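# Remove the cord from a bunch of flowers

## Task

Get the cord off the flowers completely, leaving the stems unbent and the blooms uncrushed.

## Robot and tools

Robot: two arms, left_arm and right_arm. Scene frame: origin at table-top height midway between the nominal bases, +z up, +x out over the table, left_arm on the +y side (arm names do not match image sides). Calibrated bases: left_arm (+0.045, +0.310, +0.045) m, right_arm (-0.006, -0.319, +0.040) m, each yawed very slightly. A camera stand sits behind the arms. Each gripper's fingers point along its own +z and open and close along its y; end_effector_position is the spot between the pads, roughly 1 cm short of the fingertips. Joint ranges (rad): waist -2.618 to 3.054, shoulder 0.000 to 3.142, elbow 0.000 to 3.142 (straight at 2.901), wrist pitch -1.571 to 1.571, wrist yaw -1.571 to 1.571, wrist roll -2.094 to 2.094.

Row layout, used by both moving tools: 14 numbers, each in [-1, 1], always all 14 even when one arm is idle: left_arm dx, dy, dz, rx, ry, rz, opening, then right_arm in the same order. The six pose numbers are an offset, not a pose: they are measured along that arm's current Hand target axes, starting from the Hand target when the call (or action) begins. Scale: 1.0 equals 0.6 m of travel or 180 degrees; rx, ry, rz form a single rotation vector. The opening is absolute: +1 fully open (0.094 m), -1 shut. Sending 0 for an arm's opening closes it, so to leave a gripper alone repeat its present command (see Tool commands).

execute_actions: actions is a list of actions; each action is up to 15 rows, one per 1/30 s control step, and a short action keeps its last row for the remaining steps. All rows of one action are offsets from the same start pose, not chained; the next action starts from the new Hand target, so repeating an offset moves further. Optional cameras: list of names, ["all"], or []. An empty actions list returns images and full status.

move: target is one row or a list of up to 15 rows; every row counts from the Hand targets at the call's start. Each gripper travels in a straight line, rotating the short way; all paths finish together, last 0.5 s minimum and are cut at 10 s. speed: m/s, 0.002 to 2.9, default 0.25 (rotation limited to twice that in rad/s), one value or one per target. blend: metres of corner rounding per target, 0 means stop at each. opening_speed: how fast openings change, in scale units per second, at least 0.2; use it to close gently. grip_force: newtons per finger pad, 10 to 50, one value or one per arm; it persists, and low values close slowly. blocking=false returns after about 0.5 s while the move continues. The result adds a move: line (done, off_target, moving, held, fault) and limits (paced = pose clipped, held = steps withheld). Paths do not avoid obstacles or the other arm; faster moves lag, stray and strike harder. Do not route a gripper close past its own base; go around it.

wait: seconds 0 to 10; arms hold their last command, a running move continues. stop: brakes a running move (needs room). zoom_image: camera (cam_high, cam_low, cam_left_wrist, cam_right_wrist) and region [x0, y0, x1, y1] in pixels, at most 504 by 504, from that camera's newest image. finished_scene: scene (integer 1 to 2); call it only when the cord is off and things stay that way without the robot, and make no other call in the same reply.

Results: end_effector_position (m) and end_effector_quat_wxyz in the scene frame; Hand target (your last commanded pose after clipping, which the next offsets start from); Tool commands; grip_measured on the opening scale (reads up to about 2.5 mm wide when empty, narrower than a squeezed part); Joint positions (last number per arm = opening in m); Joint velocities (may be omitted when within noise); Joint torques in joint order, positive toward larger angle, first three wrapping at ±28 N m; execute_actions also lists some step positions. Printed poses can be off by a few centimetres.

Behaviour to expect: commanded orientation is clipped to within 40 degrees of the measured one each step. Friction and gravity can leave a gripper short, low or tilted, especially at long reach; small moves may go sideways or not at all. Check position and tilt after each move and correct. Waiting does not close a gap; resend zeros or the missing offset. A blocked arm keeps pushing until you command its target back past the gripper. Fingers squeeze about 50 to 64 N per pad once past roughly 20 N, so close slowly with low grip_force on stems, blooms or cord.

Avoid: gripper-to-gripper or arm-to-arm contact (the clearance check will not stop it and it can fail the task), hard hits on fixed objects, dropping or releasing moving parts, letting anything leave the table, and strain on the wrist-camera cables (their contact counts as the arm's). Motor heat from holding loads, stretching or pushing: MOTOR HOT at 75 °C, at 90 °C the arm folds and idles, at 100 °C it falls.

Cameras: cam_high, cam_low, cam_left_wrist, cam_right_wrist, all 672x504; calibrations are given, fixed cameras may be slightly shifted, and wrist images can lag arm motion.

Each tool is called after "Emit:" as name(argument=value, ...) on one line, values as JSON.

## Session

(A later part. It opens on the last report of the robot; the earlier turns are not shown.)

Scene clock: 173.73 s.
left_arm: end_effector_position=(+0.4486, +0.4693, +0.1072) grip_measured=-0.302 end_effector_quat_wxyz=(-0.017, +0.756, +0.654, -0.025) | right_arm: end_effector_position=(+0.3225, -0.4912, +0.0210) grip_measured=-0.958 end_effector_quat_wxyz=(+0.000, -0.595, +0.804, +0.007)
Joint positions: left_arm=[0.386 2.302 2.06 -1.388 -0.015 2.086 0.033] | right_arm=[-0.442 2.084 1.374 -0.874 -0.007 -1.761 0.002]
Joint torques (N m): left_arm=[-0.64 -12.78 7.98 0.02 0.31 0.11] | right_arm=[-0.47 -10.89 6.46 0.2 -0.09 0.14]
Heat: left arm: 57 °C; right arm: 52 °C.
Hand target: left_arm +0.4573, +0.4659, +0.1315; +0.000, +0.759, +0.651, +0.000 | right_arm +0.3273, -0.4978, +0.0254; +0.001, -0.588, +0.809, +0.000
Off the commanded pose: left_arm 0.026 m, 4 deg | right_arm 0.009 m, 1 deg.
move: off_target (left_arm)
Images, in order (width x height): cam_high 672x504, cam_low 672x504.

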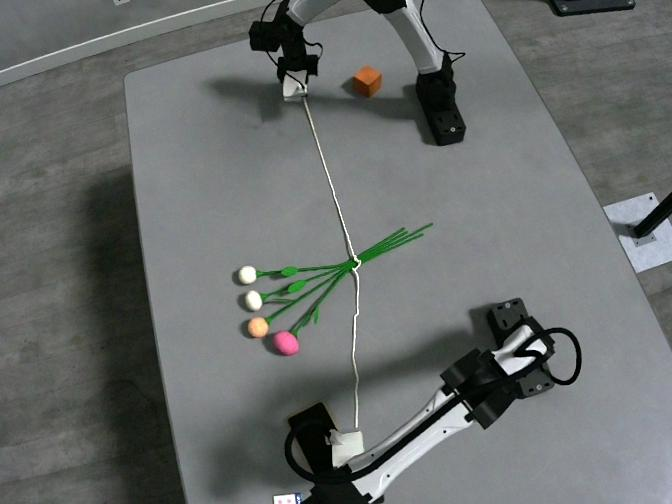

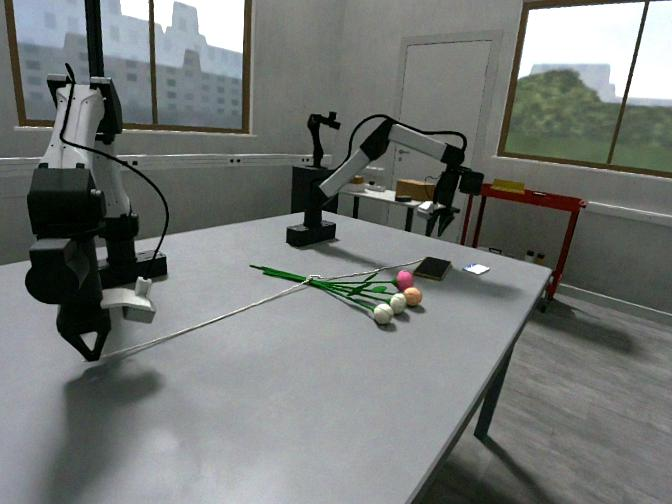

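Emit:
move(target=[0,0,0,0,0,0,-0.3,0.14,0.05,0,0,0,0.0,-1], speed=0.04, cameras=["all"])

Emit:
zoom_image(camera="cam_high", region=[230, 180, 450, 360])

Emit:
zoom_image(camera="cam_low", region=[270, 250, 370, 310])

Scene clock: 183.57 s.
left_arm: end_effector_position=(+0.4486, +0.4693, +0.1072) grip_measured=-0.302 end_effector_quat_wxyz=(-0.017, +0.756, +0.654, -0.025) | right_arm: end_effector_position=(+0.2725, -0.5638, +0.0210) grip_measured=-0.958 end_effector_quat_wxyz=(+0.002, -0.584, +0.811, +0.007)
Joint positions: left_arm=[0.386 2.302 2.06 -1.388 -0.015 2.086 0.033] | right_arm=[-0.68 2.084 1.374 -0.875 -0.007 -1.973 0.002]
Joint torques (N m): left_arm=[-0.62 -12.71 7.99 0.01 0.31 0.11] | right_arm=[-0.34 -12.18 4.93 0.28 -0.08 -0.16]
Heat: left arm: 59 °C; right arm: 54 °C.
Hand target: left_arm +0.4573, +0.4659, +0.1315; +0.000, +0.759, +0.651, +0.000 | right_arm +0.2727, -0.5684, +0.0253; +0.001, -0.588, +0.809, +0.000
Off the commanded pose: left_arm 0.026 m, 4 deg | right_arm 0.006 m, 1 deg.
move: off_target (left_arm)
camera_calibration:
cam_left_wrist: T_world_to_cam=[[-0.98963, 0.124784, 0.0711502, 0.374632], [0.143026, 0.901872, 0.40764, -0.495107], [-0.0133015, 0.413589, -0.910366, -0.00842211], [0, 0, 0, 1]] pos_world=[0.441448, 0.403259, 0.167503]
cam_right_wrist: T_world_to_cam=[[0.951081, -0.308817, 0.00879264, -0.437546], [-0.286117, -0.869721, 0.402148, -0.381207], [-0.116543, -0.384991, -0.915532, -0.0745298], [0, 0, 0, 1]] pos_world=[0.298386, -0.495359, 0.0889145]

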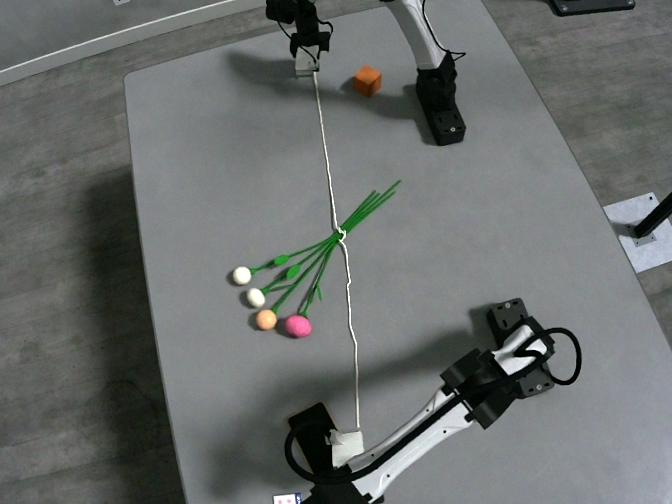

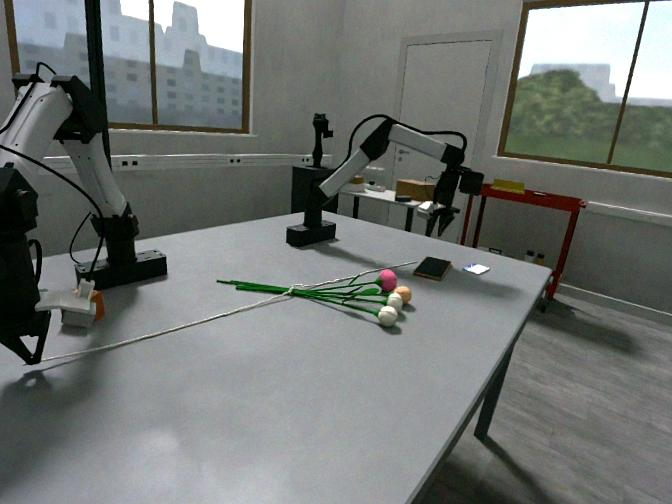

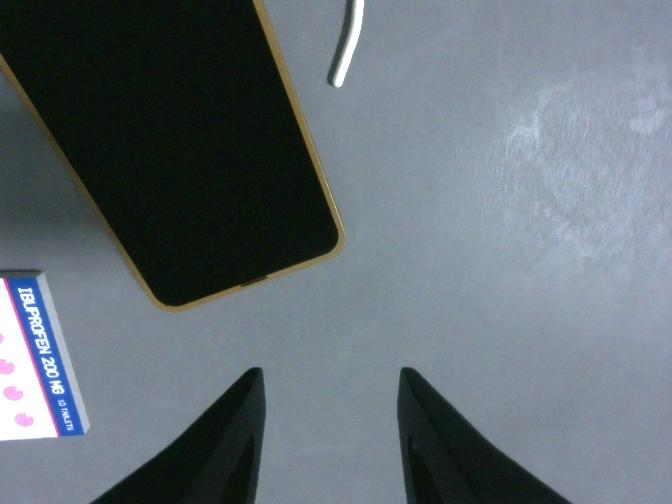

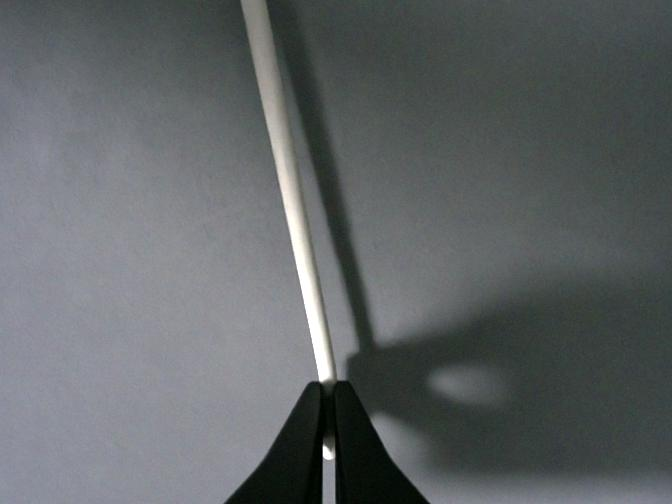

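Scaled by 2.291 from the camera's 672x504 image, which has a finer 960x720 frame.

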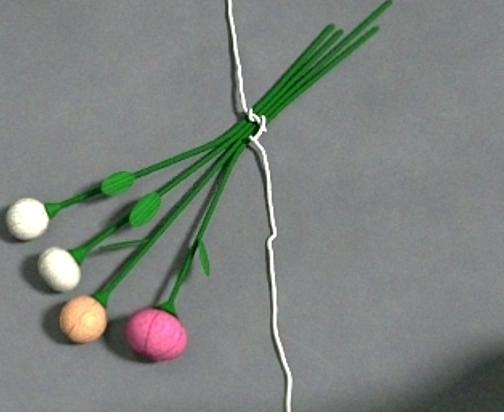

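Scaled by 5.040 from the camera's 672x504 image, which has a finer 960x720 frame.

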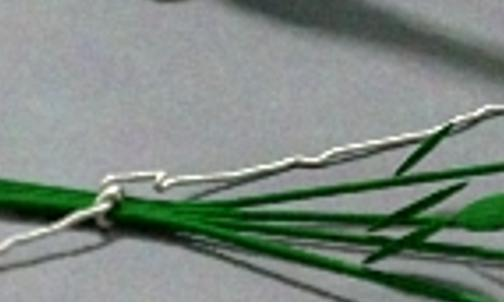

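Emit:
move(target=[-0.908,-0.009,-0.006,0,0,-0.21,0,-0.367,-0.384,0,0,0,-0.26,-1], speed=0.2, cameras=["all"])

Scene clock: 231.57 s.
left_arm: end_effector_position=(+0.3654, -0.0705, +0.1306) grip_measured=-0.002 end_effector_quat_wxyz=(+0.031, +0.512, +0.858, -0.008) | right_arm: end_effector_position=(+0.5509, -0.4268, +0.0195) grip_measured=-0.958 end_effector_quat_wxyz=(-0.025, +0.805, -0.587, +0.086)
Joint positions: left_arm=[-0.857 2.553 2.605 -1.559 -0.005 0.204 0.047] | right_arm=[-0.138 2.894 2.836 -1.336 0.03 -2.067 0.002]
Joint torques (N m): left_arm=[0.66 -10.28 8.17 0.31 0.16 -0.01] | right_arm=[0.09 -16.43 7.3 0.84 -0.04 -0.16]
Heat: left arm: 67 °C; right arm: 57 °C.
Hand target: left_arm +0.3693, -0.0717, +0.1347; +0.000, +0.507, +0.862, +0.001 | right_arm +0.5600, -0.4301, +0.0257; -0.001, +0.861, -0.509, +0.000
Off the commanded pose: left_arm 0.006 m, 4 deg | right_arm 0.011 m, 15 deg.
elbow stopped short (right arm): the move would have taken joint 3 (elbow) straighter than the controller allows.
joint sent to its limit (left arm) — joint 4 (wrist pitch), lower limit. The joint targets are off in orientation, not in position.
joint sent to its limit (right arm) — joint 6 (wrist roll), lower limit. The joint targets are off in orientation, not in position.
move: off_target (left_arm, right_arm)
camera_calibration:
cam_left_wrist: T_world_to_cam=[[-0.870538, -0.492085, -0.00403592, 0.280827], [-0.459513, 0.809926, 0.364511, 0.213386], [-0.176101, 0.319175, -0.93119, 0.290516], [0, 0, 0, 1]] pos_world=[0.393684, -0.127362, 0.193877]
cam_right_wrist: T_world_to_cam=[[0.934402, 0.319476, 0.157571, -0.385583], [0.20124, -0.838412, 0.506525, -0.438959], [0.293932, -0.441589, -0.847705, -0.242319], [0, 0, 0, 1]] pos_world=[0.519851, -0.351849, 0.077685]

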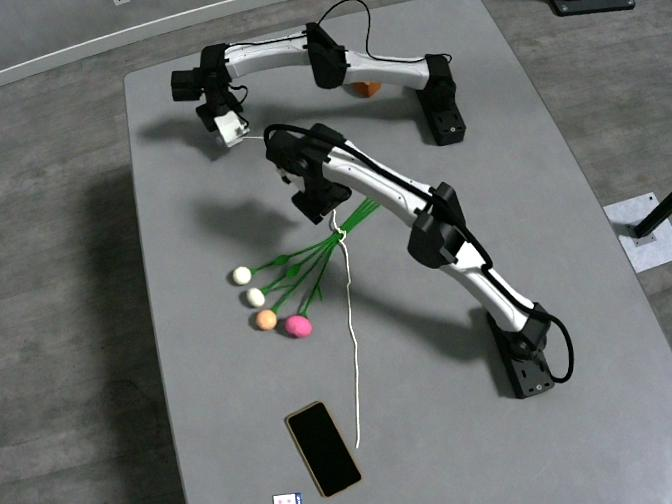

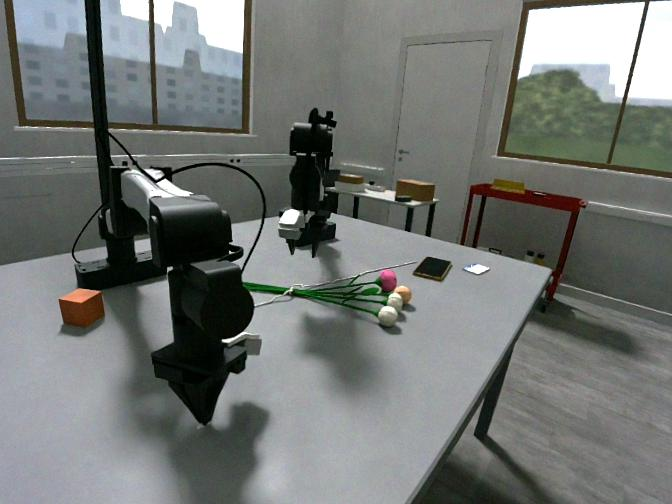

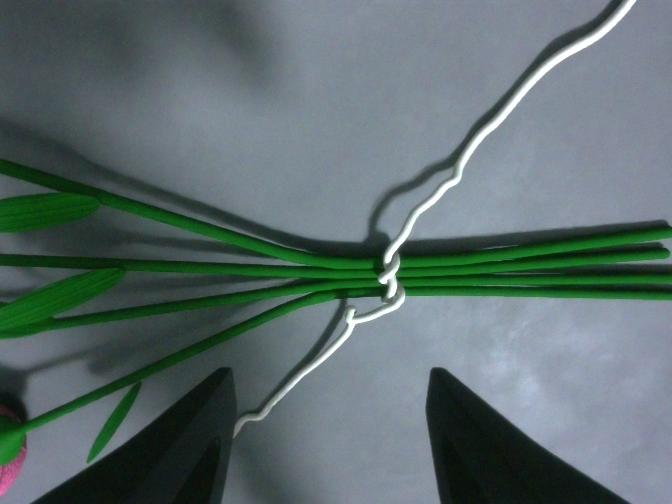

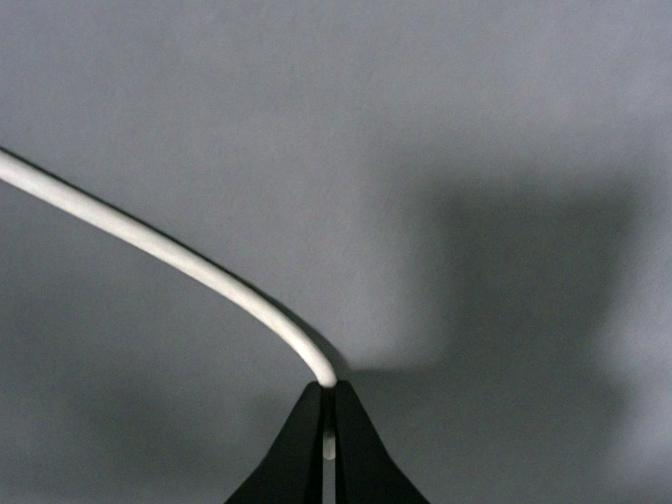

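Emit:
move(target=[[0,0,0,0,0,0,0,0,0,0,0,0,0,-0.3],[-0.02,-0.055,0,0,0,0,0,0,0,-0.12,0,0,0.02,-0.3],[-0.02,-0.055,0.2,0,0,0,0,-0.387,0.253,-0.14,0,0,0.16,0]], speed=[0.1,0.12,0.2], cameras=["all"])

Scene clock: 271.93 s.
left_arm: end_effector_position=(+0.3467, -0.0952, +0.0224) grip_measured=-0.002 end_effector_quat_wxyz=(+0.000, +0.508, +0.861, +0.002) | right_arm: end_effector_position=(+0.3156, -0.3026, +0.1024) grip_measured=-0.002 end_effector_quat_wxyz=(+0.011, +0.709, -0.705, -0.004)
Joint positions: left_arm=[-0.917 2.655 2.367 -1.286 -0.005 0.135 0.047] | right_arm=[0.099 1.811 1.334 -1.117 0.009 -1.523 0.047]
Joint torques (N m): left_arm=[-0.09 -10.3 5.48 0.49 0.17 0.05] | right_arm=[0.38 -12.31 4.23 0.31 -0.25 0.11]
Heat: left arm: 72 °C; right arm: 65 °C.
Hand target: left_arm +0.3465, -0.0981, +0.0147; +0.000, +0.507, +0.862, +0.001 | right_arm +0.3150, -0.2999, +0.1097; -0.001, +0.707, -0.707, +0.000
Off the commanded pose: left_arm 0.008 m, 0 deg | right_arm 0.008 m, 2 deg.
elbow stopped short (right arm): the move would have taken joint 3 (elbow) straighter than the controller allows.
move: done
camera_calibration:
cam_left_wrist: T_world_to_cam=[[-0.865485, -0.500871, 0.00794957, 0.249085], [-0.450661, 0.785456, 0.424221, 0.257471], [-0.218724, 0.363574, -0.905524, 0.212788], [0, 0, 0, 1]] pos_world=[0.378154, -0.154837, 0.0814804]
cam_right_wrist: T_world_to_cam=[[0.999868, 0.0156168, -0.00438239, -0.31448], [0.0160087, -0.906664, 0.421549, -0.282921], [0.00260987, -0.421564, -0.906795, 0.0560033], [0, 0, 0, 1]] pos_world=[0.318822, -0.227994, 0.16867]

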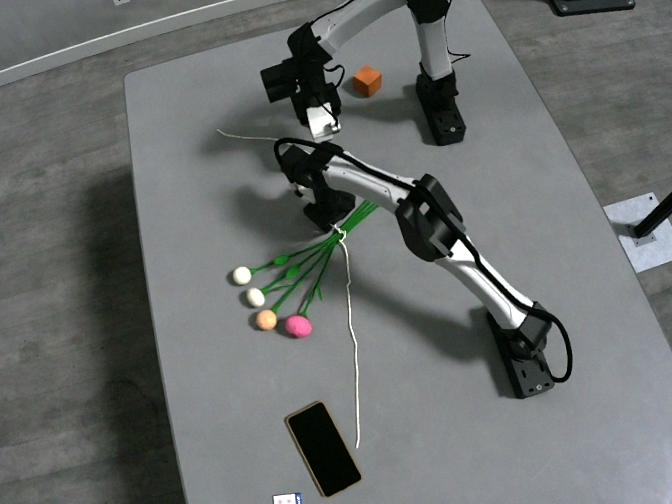

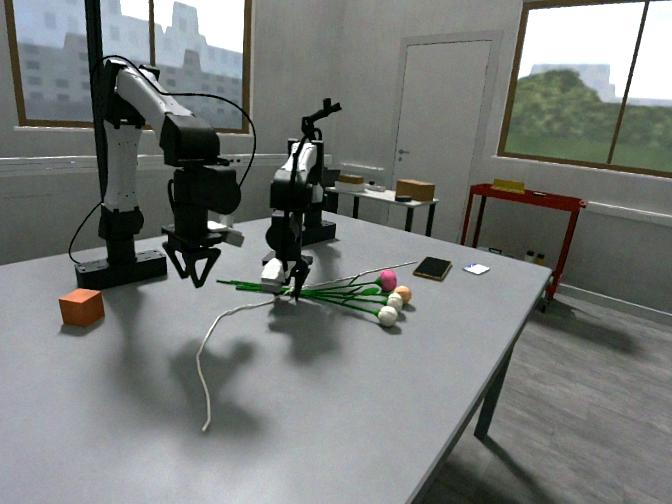

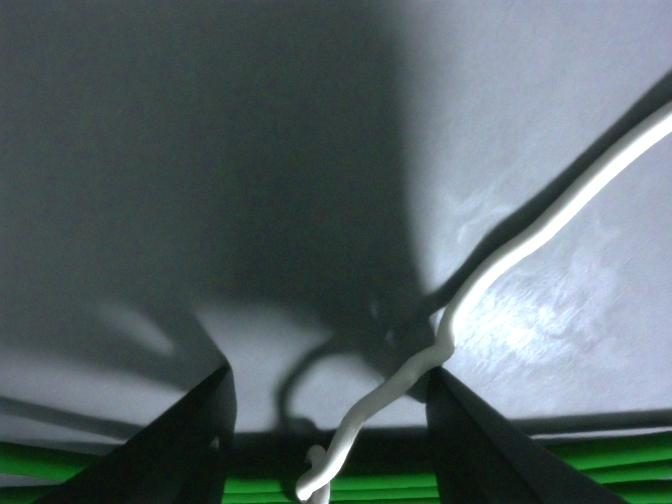

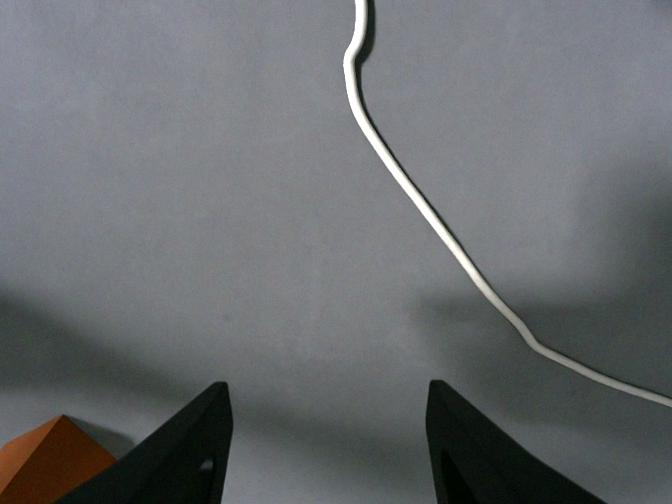

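Emit:
move(target=[[0,0,0.013,0,0,0,0,0.008,-0.103,0.172,0,0,-0.15,0],[0,0,0.013,0,0,0,0,0.008,-0.103,0.172,0,0,-0.15,-1],[0,0,0.013,0,0,0,0,0.167,-0.225,0.158,0,0,-0.15,-1]], speed=[0.1,0.1,0.05], cameras=["all"])

Scene clock: 297.53 s.
left_arm: end_effector_position=(+0.3521, -0.1024, +0.0220) grip_measured=-0.002 end_effector_quat_wxyz=(+0.017, +0.505, +0.863, -0.005) | right_arm: end_effector_position=(+0.4447, -0.3897, +0.0117) grip_measured=-0.960 end_effector_quat_wxyz=(+0.013, +0.819, -0.574, +0.000)
Joint positions: left_arm=[-0.917 2.655 2.365 -1.247 -0.005 0.128 0.047] | right_arm=[-0.103 2.413 1.895 -1.065 0.022 -2.067 0.002]
Joint torques (N m): left_arm=[-0.14 -10.07 3.81 0.43 0.17 0.11] | right_arm=[-0.8 -13.52 6.8 0.24 0.12 -0.18]
Heat: left arm: 71 °C; right arm: 61 °C.
Hand target: left_arm +0.3465, -0.0981, +0.0069; +0.000, +0.507, +0.862, +0.001 | right_arm +0.4501, -0.4000, +0.0148; -0.001, +0.853, -0.522, +0.000
Off the commanded pose: left_arm 0.017 m, 2 deg | right_arm 0.012 m, 7 deg.
joint sent to its limit (right arm) — joint 6 (wrist roll), lower limit. The joint targets are off in orientation, not in position.
move: off_target (left_arm, right_arm); target 2's new opening was sent with right_arm's hand 0.011 m and 1 deg from that target
camera_calibration:
cam_left_wrist: T_world_to_cam=[[-0.862167, -0.506607, 0.00410552, 0.248456], [-0.46483, 0.79424, 0.391301, 0.272397], [-0.201497, 0.335459, -0.920253, 0.207527], [0, 0, 0, 1]] pos_world=[0.382644, -0.160096, 0.0833679]
cam_right_wrist: T_world_to_cam=[[0.936911, 0.349556, -0.0030055, -0.284497], [0.317526, -0.847402, 0.425543, -0.436784], [0.146204, -0.39965, -0.904933, -0.118627], [0, 0, 0, 1]] pos_world=[0.422582, -0.318094, 0.0776658]

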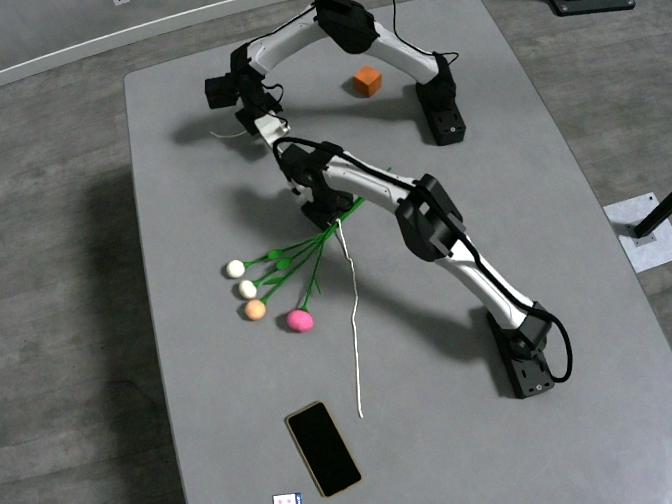

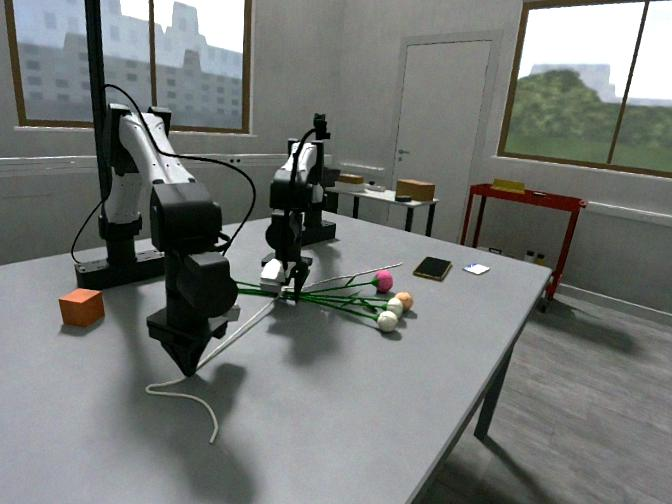

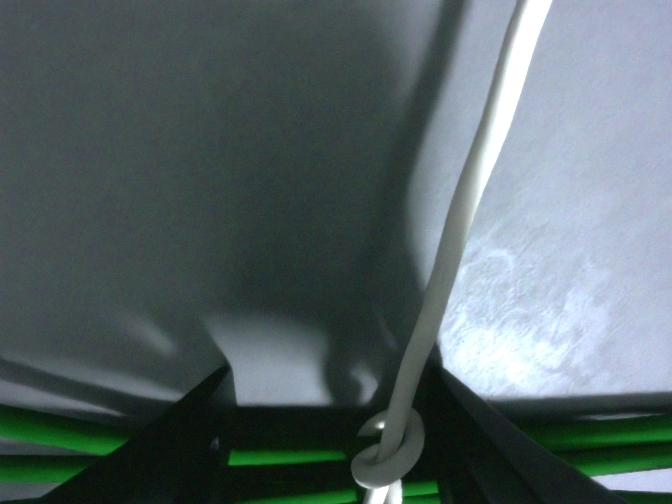

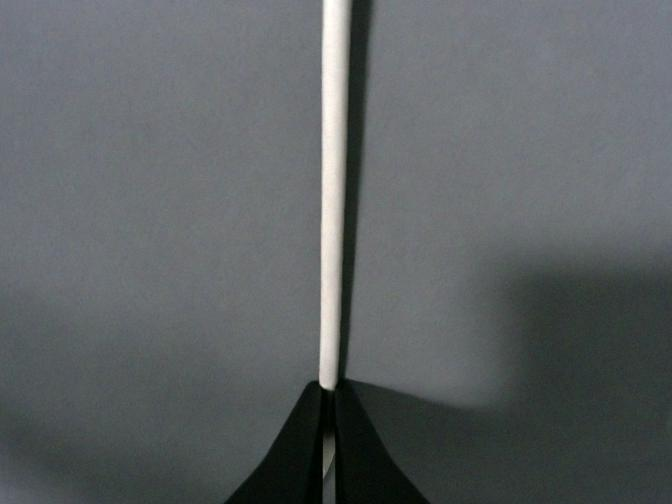

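Emit:
move(target=[0,0,0,0,0,0,0,0.167,0,-0.01,0,0,0,-1], speed=0.04, cameras=["all"])

Scene clock: 307.23 s.
left_arm: end_effector_position=(+0.3625, -0.1181, +0.0233) grip_measured=-0.002 end_effector_quat_wxyz=(+0.051, +0.504, +0.862, -0.022) | right_arm: end_effector_position=(+0.4821, -0.4582, +0.0136) grip_measured=-0.960 end_effector_quat_wxyz=(+0.025, +0.783, -0.621, -0.017)
Joint positions: left_arm=[-0.917 2.655 2.365 -1.171 0.001 0.125 0.047] | right_arm=[-0.222 2.806 2.65 -1.466 0.033 -2.067 0.002]
Joint torques (N m): left_arm=[-0.09 -9.85 4.93 -0.22 0.12 0.13] | right_arm=[-2.41 -16.32 7.56 0.73 0.49 -0.17]
Heat: left arm: 71 °C; right arm: 60 °C.
Hand target: left_arm +0.3465, -0.0981, +0.0069; +0.000, +0.507, +0.862, +0.001 | right_arm +0.4956, -0.4893, +0.0209; -0.001, +0.853, -0.522, +0.000
Off the commanded pose: left_arm 0.030 m, 6 deg | right_arm 0.035 m, 14 deg.
joint sent to its limit (right arm) — joint 6 (wrist roll), lower limit. The joint targets are off in orientation, not in position.
move: off_target (left_arm, right_arm)
camera_calibration:
cam_left_wrist: T_world_to_cam=[[-0.861143, -0.508359, 0.00179618, 0.248993], [-0.481159, 0.816198, 0.319856, 0.299399], [-0.164068, 0.274577, -0.947465, 0.196069], [0, 0, 0, 1]] pos_world=[0.390646, -0.171627, 0.0895568]
cam_right_wrist: T_world_to_cam=[[0.970683, 0.236551, -0.0426486, -0.363066], [0.232523, -0.879162, 0.415942, -0.48088], [0.0608964, -0.413665, -0.90839, -0.115039], [0, 0, 0, 1]] pos_world=[0.471243, -0.384475, 0.0800334]

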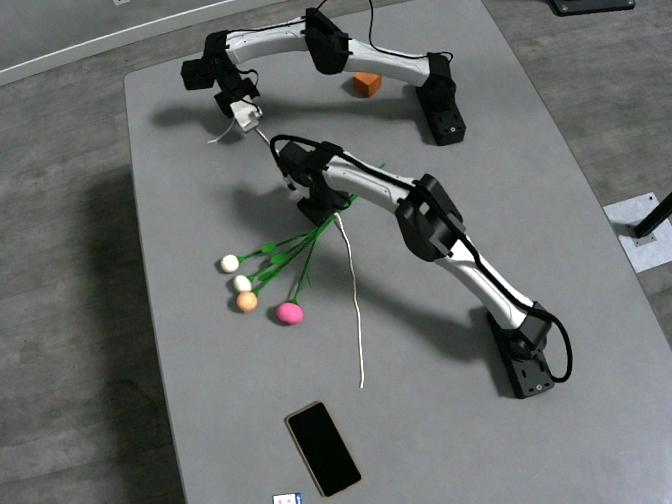

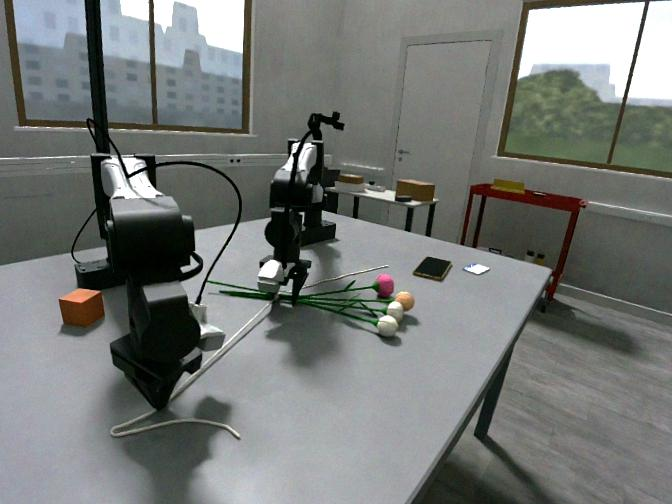

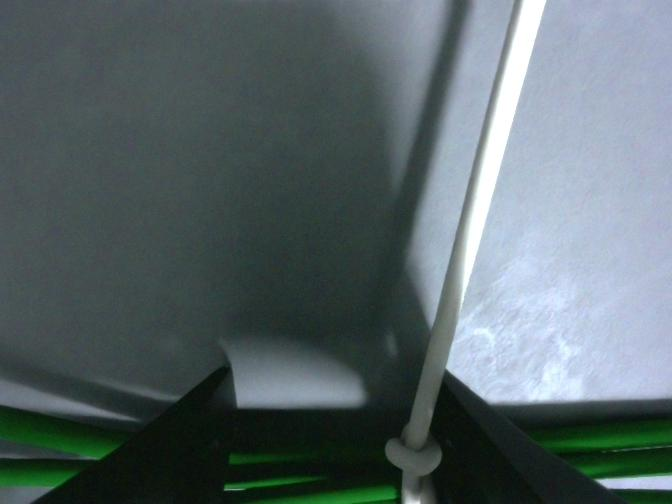

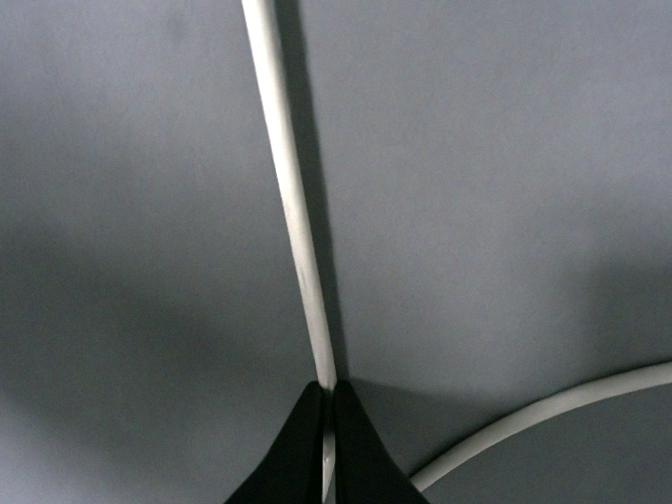

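Emit:
move(target=[[-0.042,0.007,0,0,0,0,0,-0.056,-0.003,0,0,0,0,-1],[-0.042,0.007,0,0,0,0,0,-0.056,-0.003,0,0,0,0,-0.3],[-0.042,0.007,0,0,0,0,0,-0.09,-0.003,-0.15,0,0,0.5,-0.3],[-0.042,0.007,0,0,0,0,0,-0.354,-0.043,-0.06,0,0,-0.958,0]], speed=[0.1,0.1,0.35,0.35], cameras=["all"])

Scene clock: 347.33 s.
left_arm: end_effector_position=(+0.3650, -0.1214, +0.0232) grip_measured=-0.002 end_effector_quat_wxyz=(+0.024, +0.504, +0.863, -0.011) | right_arm: end_effector_position=(+0.4158, -0.2906, +0.0397) grip_measured=-0.002 end_effector_quat_wxyz=(-0.021, +0.574, +0.819, -0.016)
Joint positions: left_arm=[-0.917 2.899 2.853 -1.473 0.001 0.125 0.047] | right_arm=[0.111 2.283 1.78 -1.12 -0.001 1.288 0.047]
Joint torques (N m): left_arm=[0.06 -9.22 6.76 0.31 0.11 0.16] | right_arm=[0.44 -18.1 4.29 0.38 -0.05 0.15]
Heat: left arm: 69 °C; right arm: 67 °C.
Hand target: left_arm +0.3624, -0.1180, +0.0068; +0.000, +0.507, +0.862, +0.001 | right_arm +0.4222, -0.2883, +0.0570; +0.000, +0.578, +0.816, +0.001
Off the commanded pose: left_arm 0.017 m, 3 deg | right_arm 0.019 m, 3 deg.
elbow stopped short (left arm): the move would have taken joint 3 (elbow) straighter than the controller allows.
move: off_target (left_arm, right_arm); target 2's new opening was sent with right_arm's hand 0.010 m and 14 deg from that target; target 4's new opening was sent with right_arm's hand 0.019 m and 3 deg from that target
camera_calibration:
cam_left_wrist: T_world_to_cam=[[-0.860994, -0.508553, 0.00792216, 0.249179], [-0.469058, 0.799958, 0.374236, 0.295592], [-0.196656, 0.318499, -0.9273, 0.213969], [0, 0, 0, 1]] pos_world=[0.39527, -0.17789, 0.0858187]
cam_right_wrist: T_world_to_cam=[[-0.934422, -0.349621, 0.0679833, 0.280134], [-0.289581, 0.856885, 0.426487, 0.392117], [-0.207363, 0.378832, -0.901935, 0.323657], [0, 0, 0, 1]] pos_world=[0.442427, -0.36067, 0.10564]

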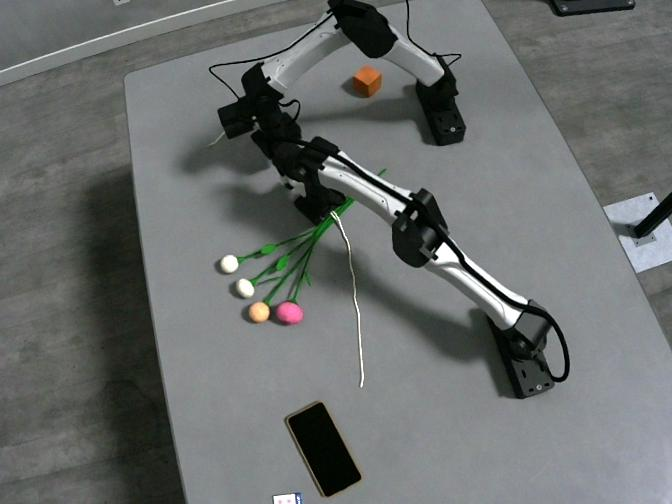

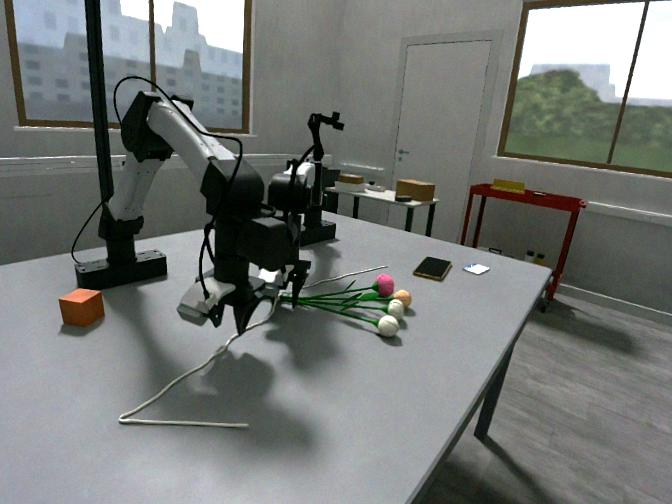

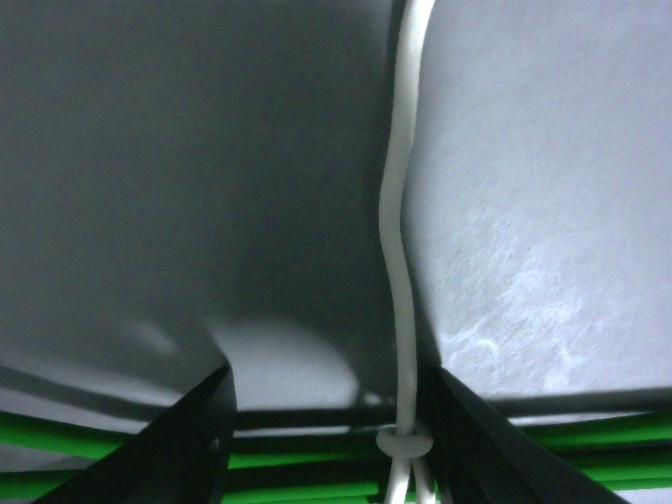

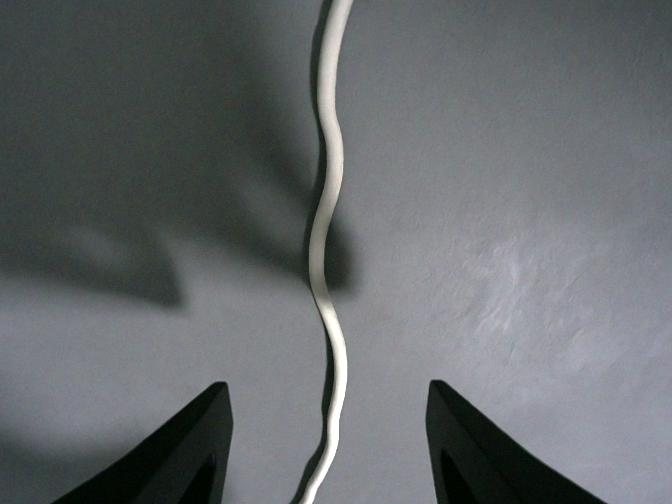

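Emit:
move(target=[[0,0,0,0,0,0,0,0,0,0.06,0,0,0,0],[0,0,0,0,0,0,0,0,0,0.06,0,0,0,-1]], speed=0.12)

Emit:
move(target=[0,0,0,0,0,0,0,-0.445,-0.14,-0.013,0,0,0,-1], speed=0.055, cameras=["all"])

Scene clock: 362.93 s.
left_arm: end_effector_position=(+0.3650, -0.1214, +0.0232) grip_measured=-0.002 end_effector_quat_wxyz=(+0.024, +0.504, +0.863, -0.011) | right_arm: end_effector_position=(+0.4200, -0.2903, +0.0206) grip_measured=-0.994 end_effector_quat_wxyz=(-0.005, +0.574, +0.819, -0.003)
Joint positions: left_arm=[-0.917 2.899 2.853 -1.473 0.001 0.125 0.047] | right_arm=[0.111 2.283 1.702 -1.002 -0.001 1.288 0]
Joint torques (N m): left_arm=[0.01 -9.17 6.79 0.31 0.12 0.16] | right_arm=[0.47 -13.74 4.23 0.49 -0.04 0.15]
Heat: left arm: 68 °C; right arm: 67 °C.
Hand target: left_arm +0.3624, -0.1180, +0.0068; +0.000, +0.507, +0.862, +0.001 | right_arm +0.4221, -0.2882, +0.0209; +0.000, +0.578, +0.816, +0.001
Off the commanded pose: left_arm 0.017 m, 3 deg | right_arm 0.003 m, 1 deg.
elbow stopped short (left arm): the move would have taken joint 3 (elbow) straighter than the controller allows.
move: off_target (left_arm)

Scene clock: 368.73 s.
left_arm: end_effector_position=(+0.3650, -0.1214, +0.0232) grip_measured=-0.002 end_effector_quat_wxyz=(+0.024, +0.504, +0.863, -0.011) | right_arm: end_effector_position=(+0.4287, -0.5647, +0.0238) grip_measured=-0.994 end_effector_quat_wxyz=(-0.006, +0.581, +0.814, +0.000)
Joint positions: left_arm=[-0.917 2.899 2.853 -1.473 0.001 0.125 0.047] | right_arm=[-0.47 2.634 2.355 -1.304 -0.001 0.725 0]
Joint torques (N m): left_arm=[0.03 -9.22 6.76 0.31 0.11 0.15] | right_arm=[-0.13 -15.38 7.17 0.26 -0.04 -0.13]
Heat: left arm: 68 °C; right arm: 67 °C.
Hand target: left_arm +0.3624, -0.1180, +0.0068; +0.000, +0.507, +0.862, +0.001 | right_arm +0.4318, -0.5681, +0.0286; +0.000, +0.578, +0.816, +0.001
Off the commanded pose: left_arm 0.017 m, 3 deg | right_arm 0.006 m, 1 deg.
elbow stopped short (left arm): the move would have taken joint 3 (elbow) straighter than the controller allows.
move: off_target (left_arm)
camera_calibration:
cam_left_wrist: T_world_to_cam=[[-0.860994, -0.508553, 0.00792216, 0.249179], [-0.469058, 0.799958, 0.374236, 0.295592], [-0.196656, 0.318499, -0.9273, 0.213969], [0, 0, 0, 1]] pos_world=[0.39527, -0.17789, 0.0858187]
cam_right_wrist: T_world_to_cam=[[-0.942583, -0.333039, 0.0249356, 0.211333], [-0.29218, 0.858498, 0.421441, 0.639635], [-0.161763, 0.389958, -0.906513, 0.402688], [0, 0, 0, 1]] pos_world=[0.451228, -0.635774, 0.0902032]

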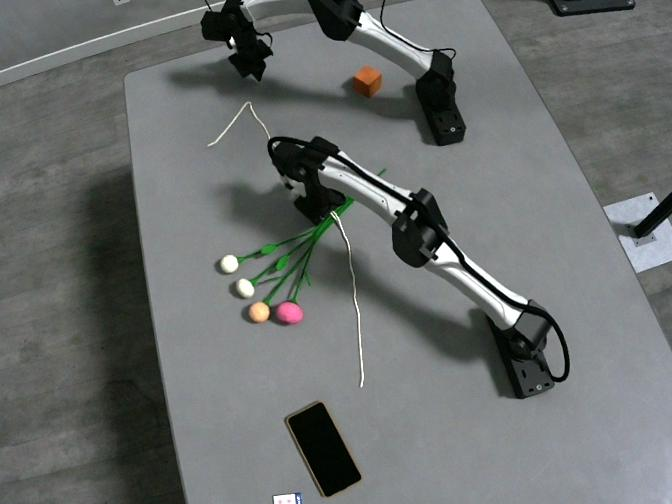

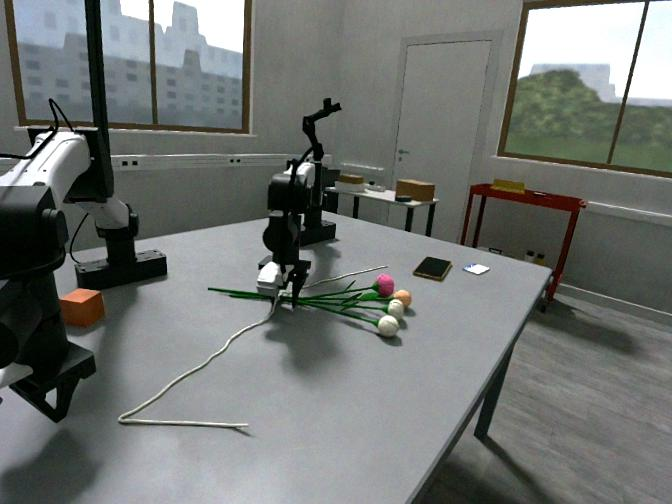

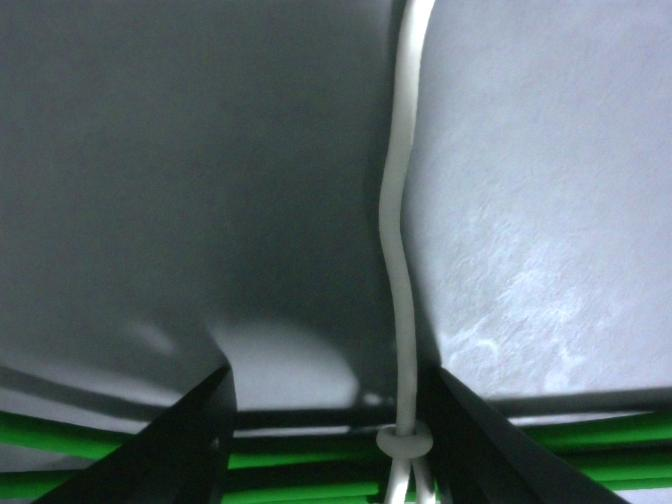

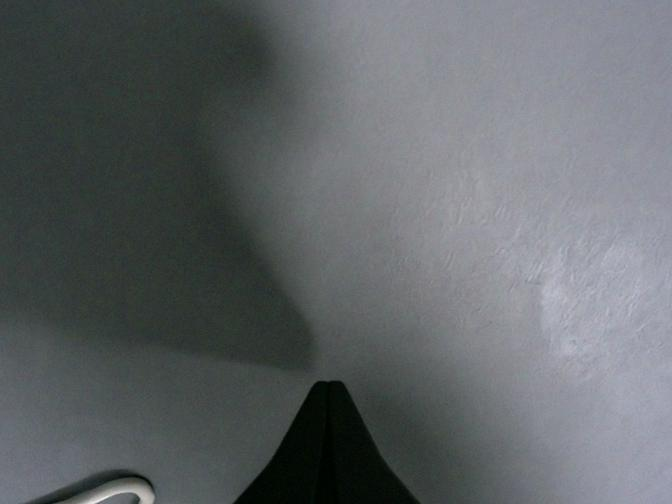

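Emit:
move(target=[[0,0,0,0,0,0,0,0.05,0,-0.06,0,0,0,0],[0,0,0,0,0,0,0,0.445,0.145,-0.06,0,0,0,0],[0,0,0,0,0,0,0,0.445,0.145,0.033,0,0,0,0],[0,0,0,0,0,0,0,0.445,0.145,0.033,0,0,0,-1]], speed=[0.2,0.25,0.12,0.1], blend=[0.01,0.01,0,0], cameras=["cam_right_wrist"])

Scene clock: 380.83 s.
left_arm: end_effector_position=(+0.3650, -0.1214, +0.0232) grip_measured=-0.002 end_effector_quat_wxyz=(+0.024, +0.504, +0.863, -0.011) | right_arm: end_effector_position=(+0.4239, -0.2843, +0.0122) grip_measured=-0.960 end_effector_quat_wxyz=(-0.002, +0.570, +0.822, +0.001)
Joint positions: left_arm=[-0.917 2.899 2.853 -1.473 0.001 0.125 0.047] | right_arm=[0.123 2.302 1.701 -0.972 -0.004 1.29 0.002]
Joint torques (N m): left_arm=[0.03 -9.2 6.74 0.31 0.11 0.16] | right_arm=[-0.34 -13.05 4.16 0.5 -0.01 0.16]
Heat: left arm: 67 °C; right arm: 69 °C.
Hand target: left_arm +0.3624, -0.1180, +0.0068; +0.000, +0.507, +0.862, +0.001 | right_arm +0.4251, -0.2873, +0.0090; +0.000, +0.578, +0.816, +0.001
Off the commanded pose: left_arm 0.017 m, 3 deg | right_arm 0.004 m, 1 deg.
elbow stopped short (left arm): the move would have taken joint 3 (elbow) straighter than the controller allows.
move: off_target (left_arm)
camera_calibration:
cam_right_wrist: T_world_to_cam=[[-0.933248, -0.358721, 0.019184, 0.289349], [-0.318551, 0.851063, 0.417394, 0.41154], [-0.166055, 0.383421, -0.908523, 0.282027], [0, 0, 0, 1]] pos_world=[0.447963, -0.354586, 0.0789031]
Images, in order (width x height): cam_right_wrist 672x504.

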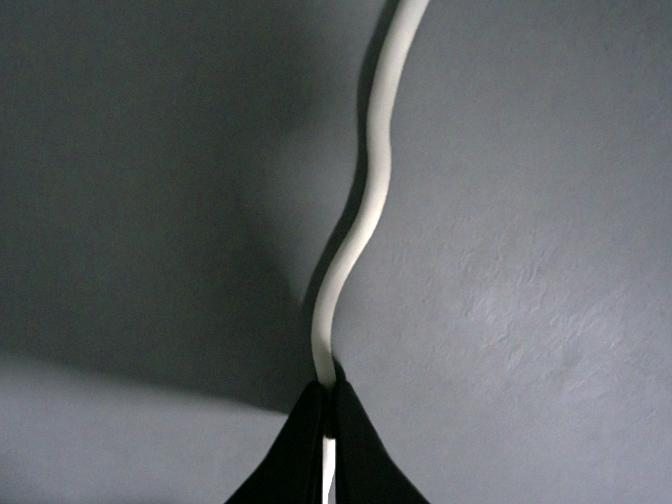

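Emit:
move(target=[0,0,0,0,0,0,0,-0.26,-0.05,-0.01,0,0,0,-1], speed=0.05, cameras=["all"])

Scene clock: 388.43 s.
left_arm: end_effector_position=(+0.3852, -0.1664, +0.0245) grip_measured=-0.002 end_effector_quat_wxyz=(+0.107, +0.506, +0.853, -0.060) | right_arm: end_effector_position=(+0.4231, -0.3872, +0.0138) grip_measured=-0.960 end_effector_quat_wxyz=(-0.084, +0.564, +0.820, +0.039)
Joint positions: left_arm=[-0.928 2.899 2.83 -1.257 0.026 0.125 0.047] | right_arm=[-0.168 2.441 1.941 -1.197 -0.136 0.984 0.002]
Joint torques (N m): left_arm=[0.98 -12.63 2.55 -0.78 -0.1 0.16] | right_arm=[-4.56 -14.13 7.84 1 1.33 -0.14]
Heat: left arm: 68 °C; right arm: 68 °C.
Hand target: left_arm +0.3623, -0.1181, +0.0068; +0.000, +0.507, +0.862, +0.001 | right_arm +0.4487, -0.4444, +0.0149; +0.000, +0.578, +0.816, +0.001
Off the commanded pose: left_arm 0.056 m, 14 deg | right_arm 0.063 m, 11 deg.
elbow stopped short (left arm): the move would have taken joint 3 (elbow) straighter than the controller allows.
move: off_target (left_arm, right_arm)
camera_calibration:
cam_left_wrist: T_world_to_cam=[[-0.869128, -0.494452, 0.0115752, 0.24915], [-0.48378, 0.854769, 0.187955, 0.359989], [-0.102829, 0.157757, -0.98211, 0.171992], [0, 0, 0, 1]] pos_world=[0.408384, -0.211648, 0.0983697]
cam_right_wrist: T_world_to_cam=[[-0.927354, -0.371151, 0.0475453, 0.243947], [-0.279486, 0.771532, 0.571513, 0.448752], [-0.2488, 0.516707, -0.819215, 0.408232], [0, 0, 0, 1]] pos_world=[0.453213, -0.466621, 0.0663639]

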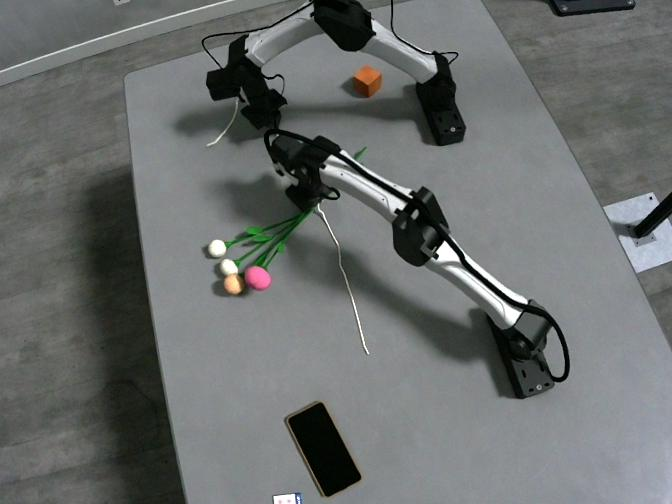

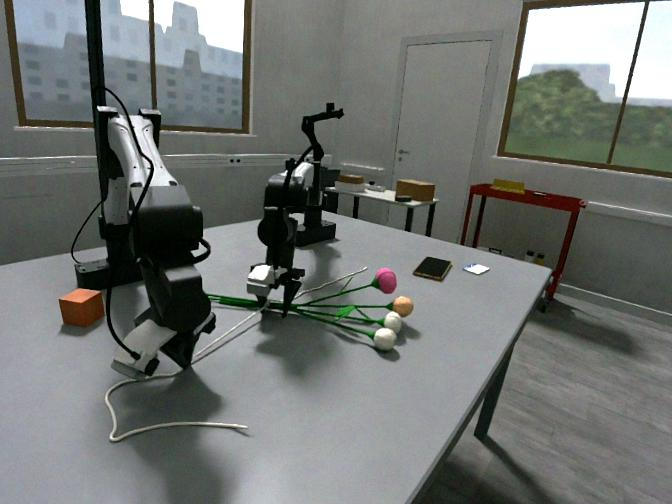

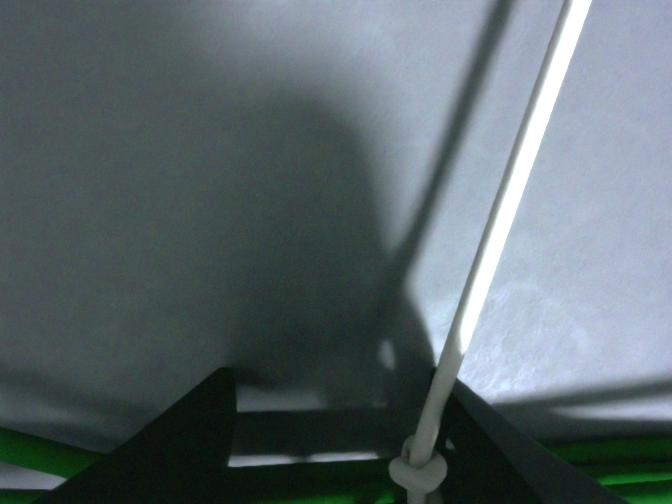

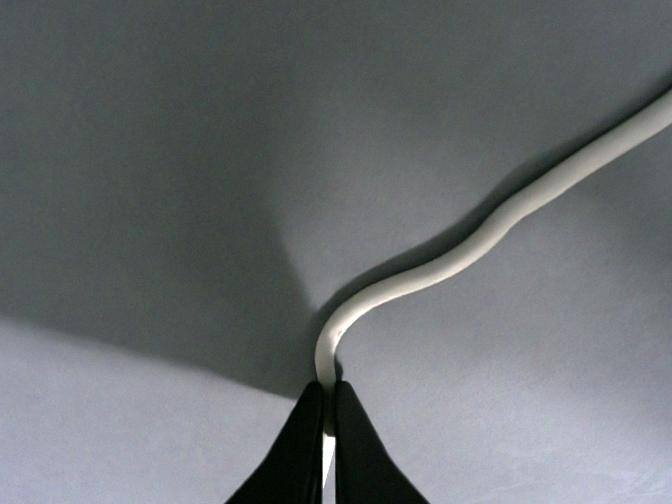

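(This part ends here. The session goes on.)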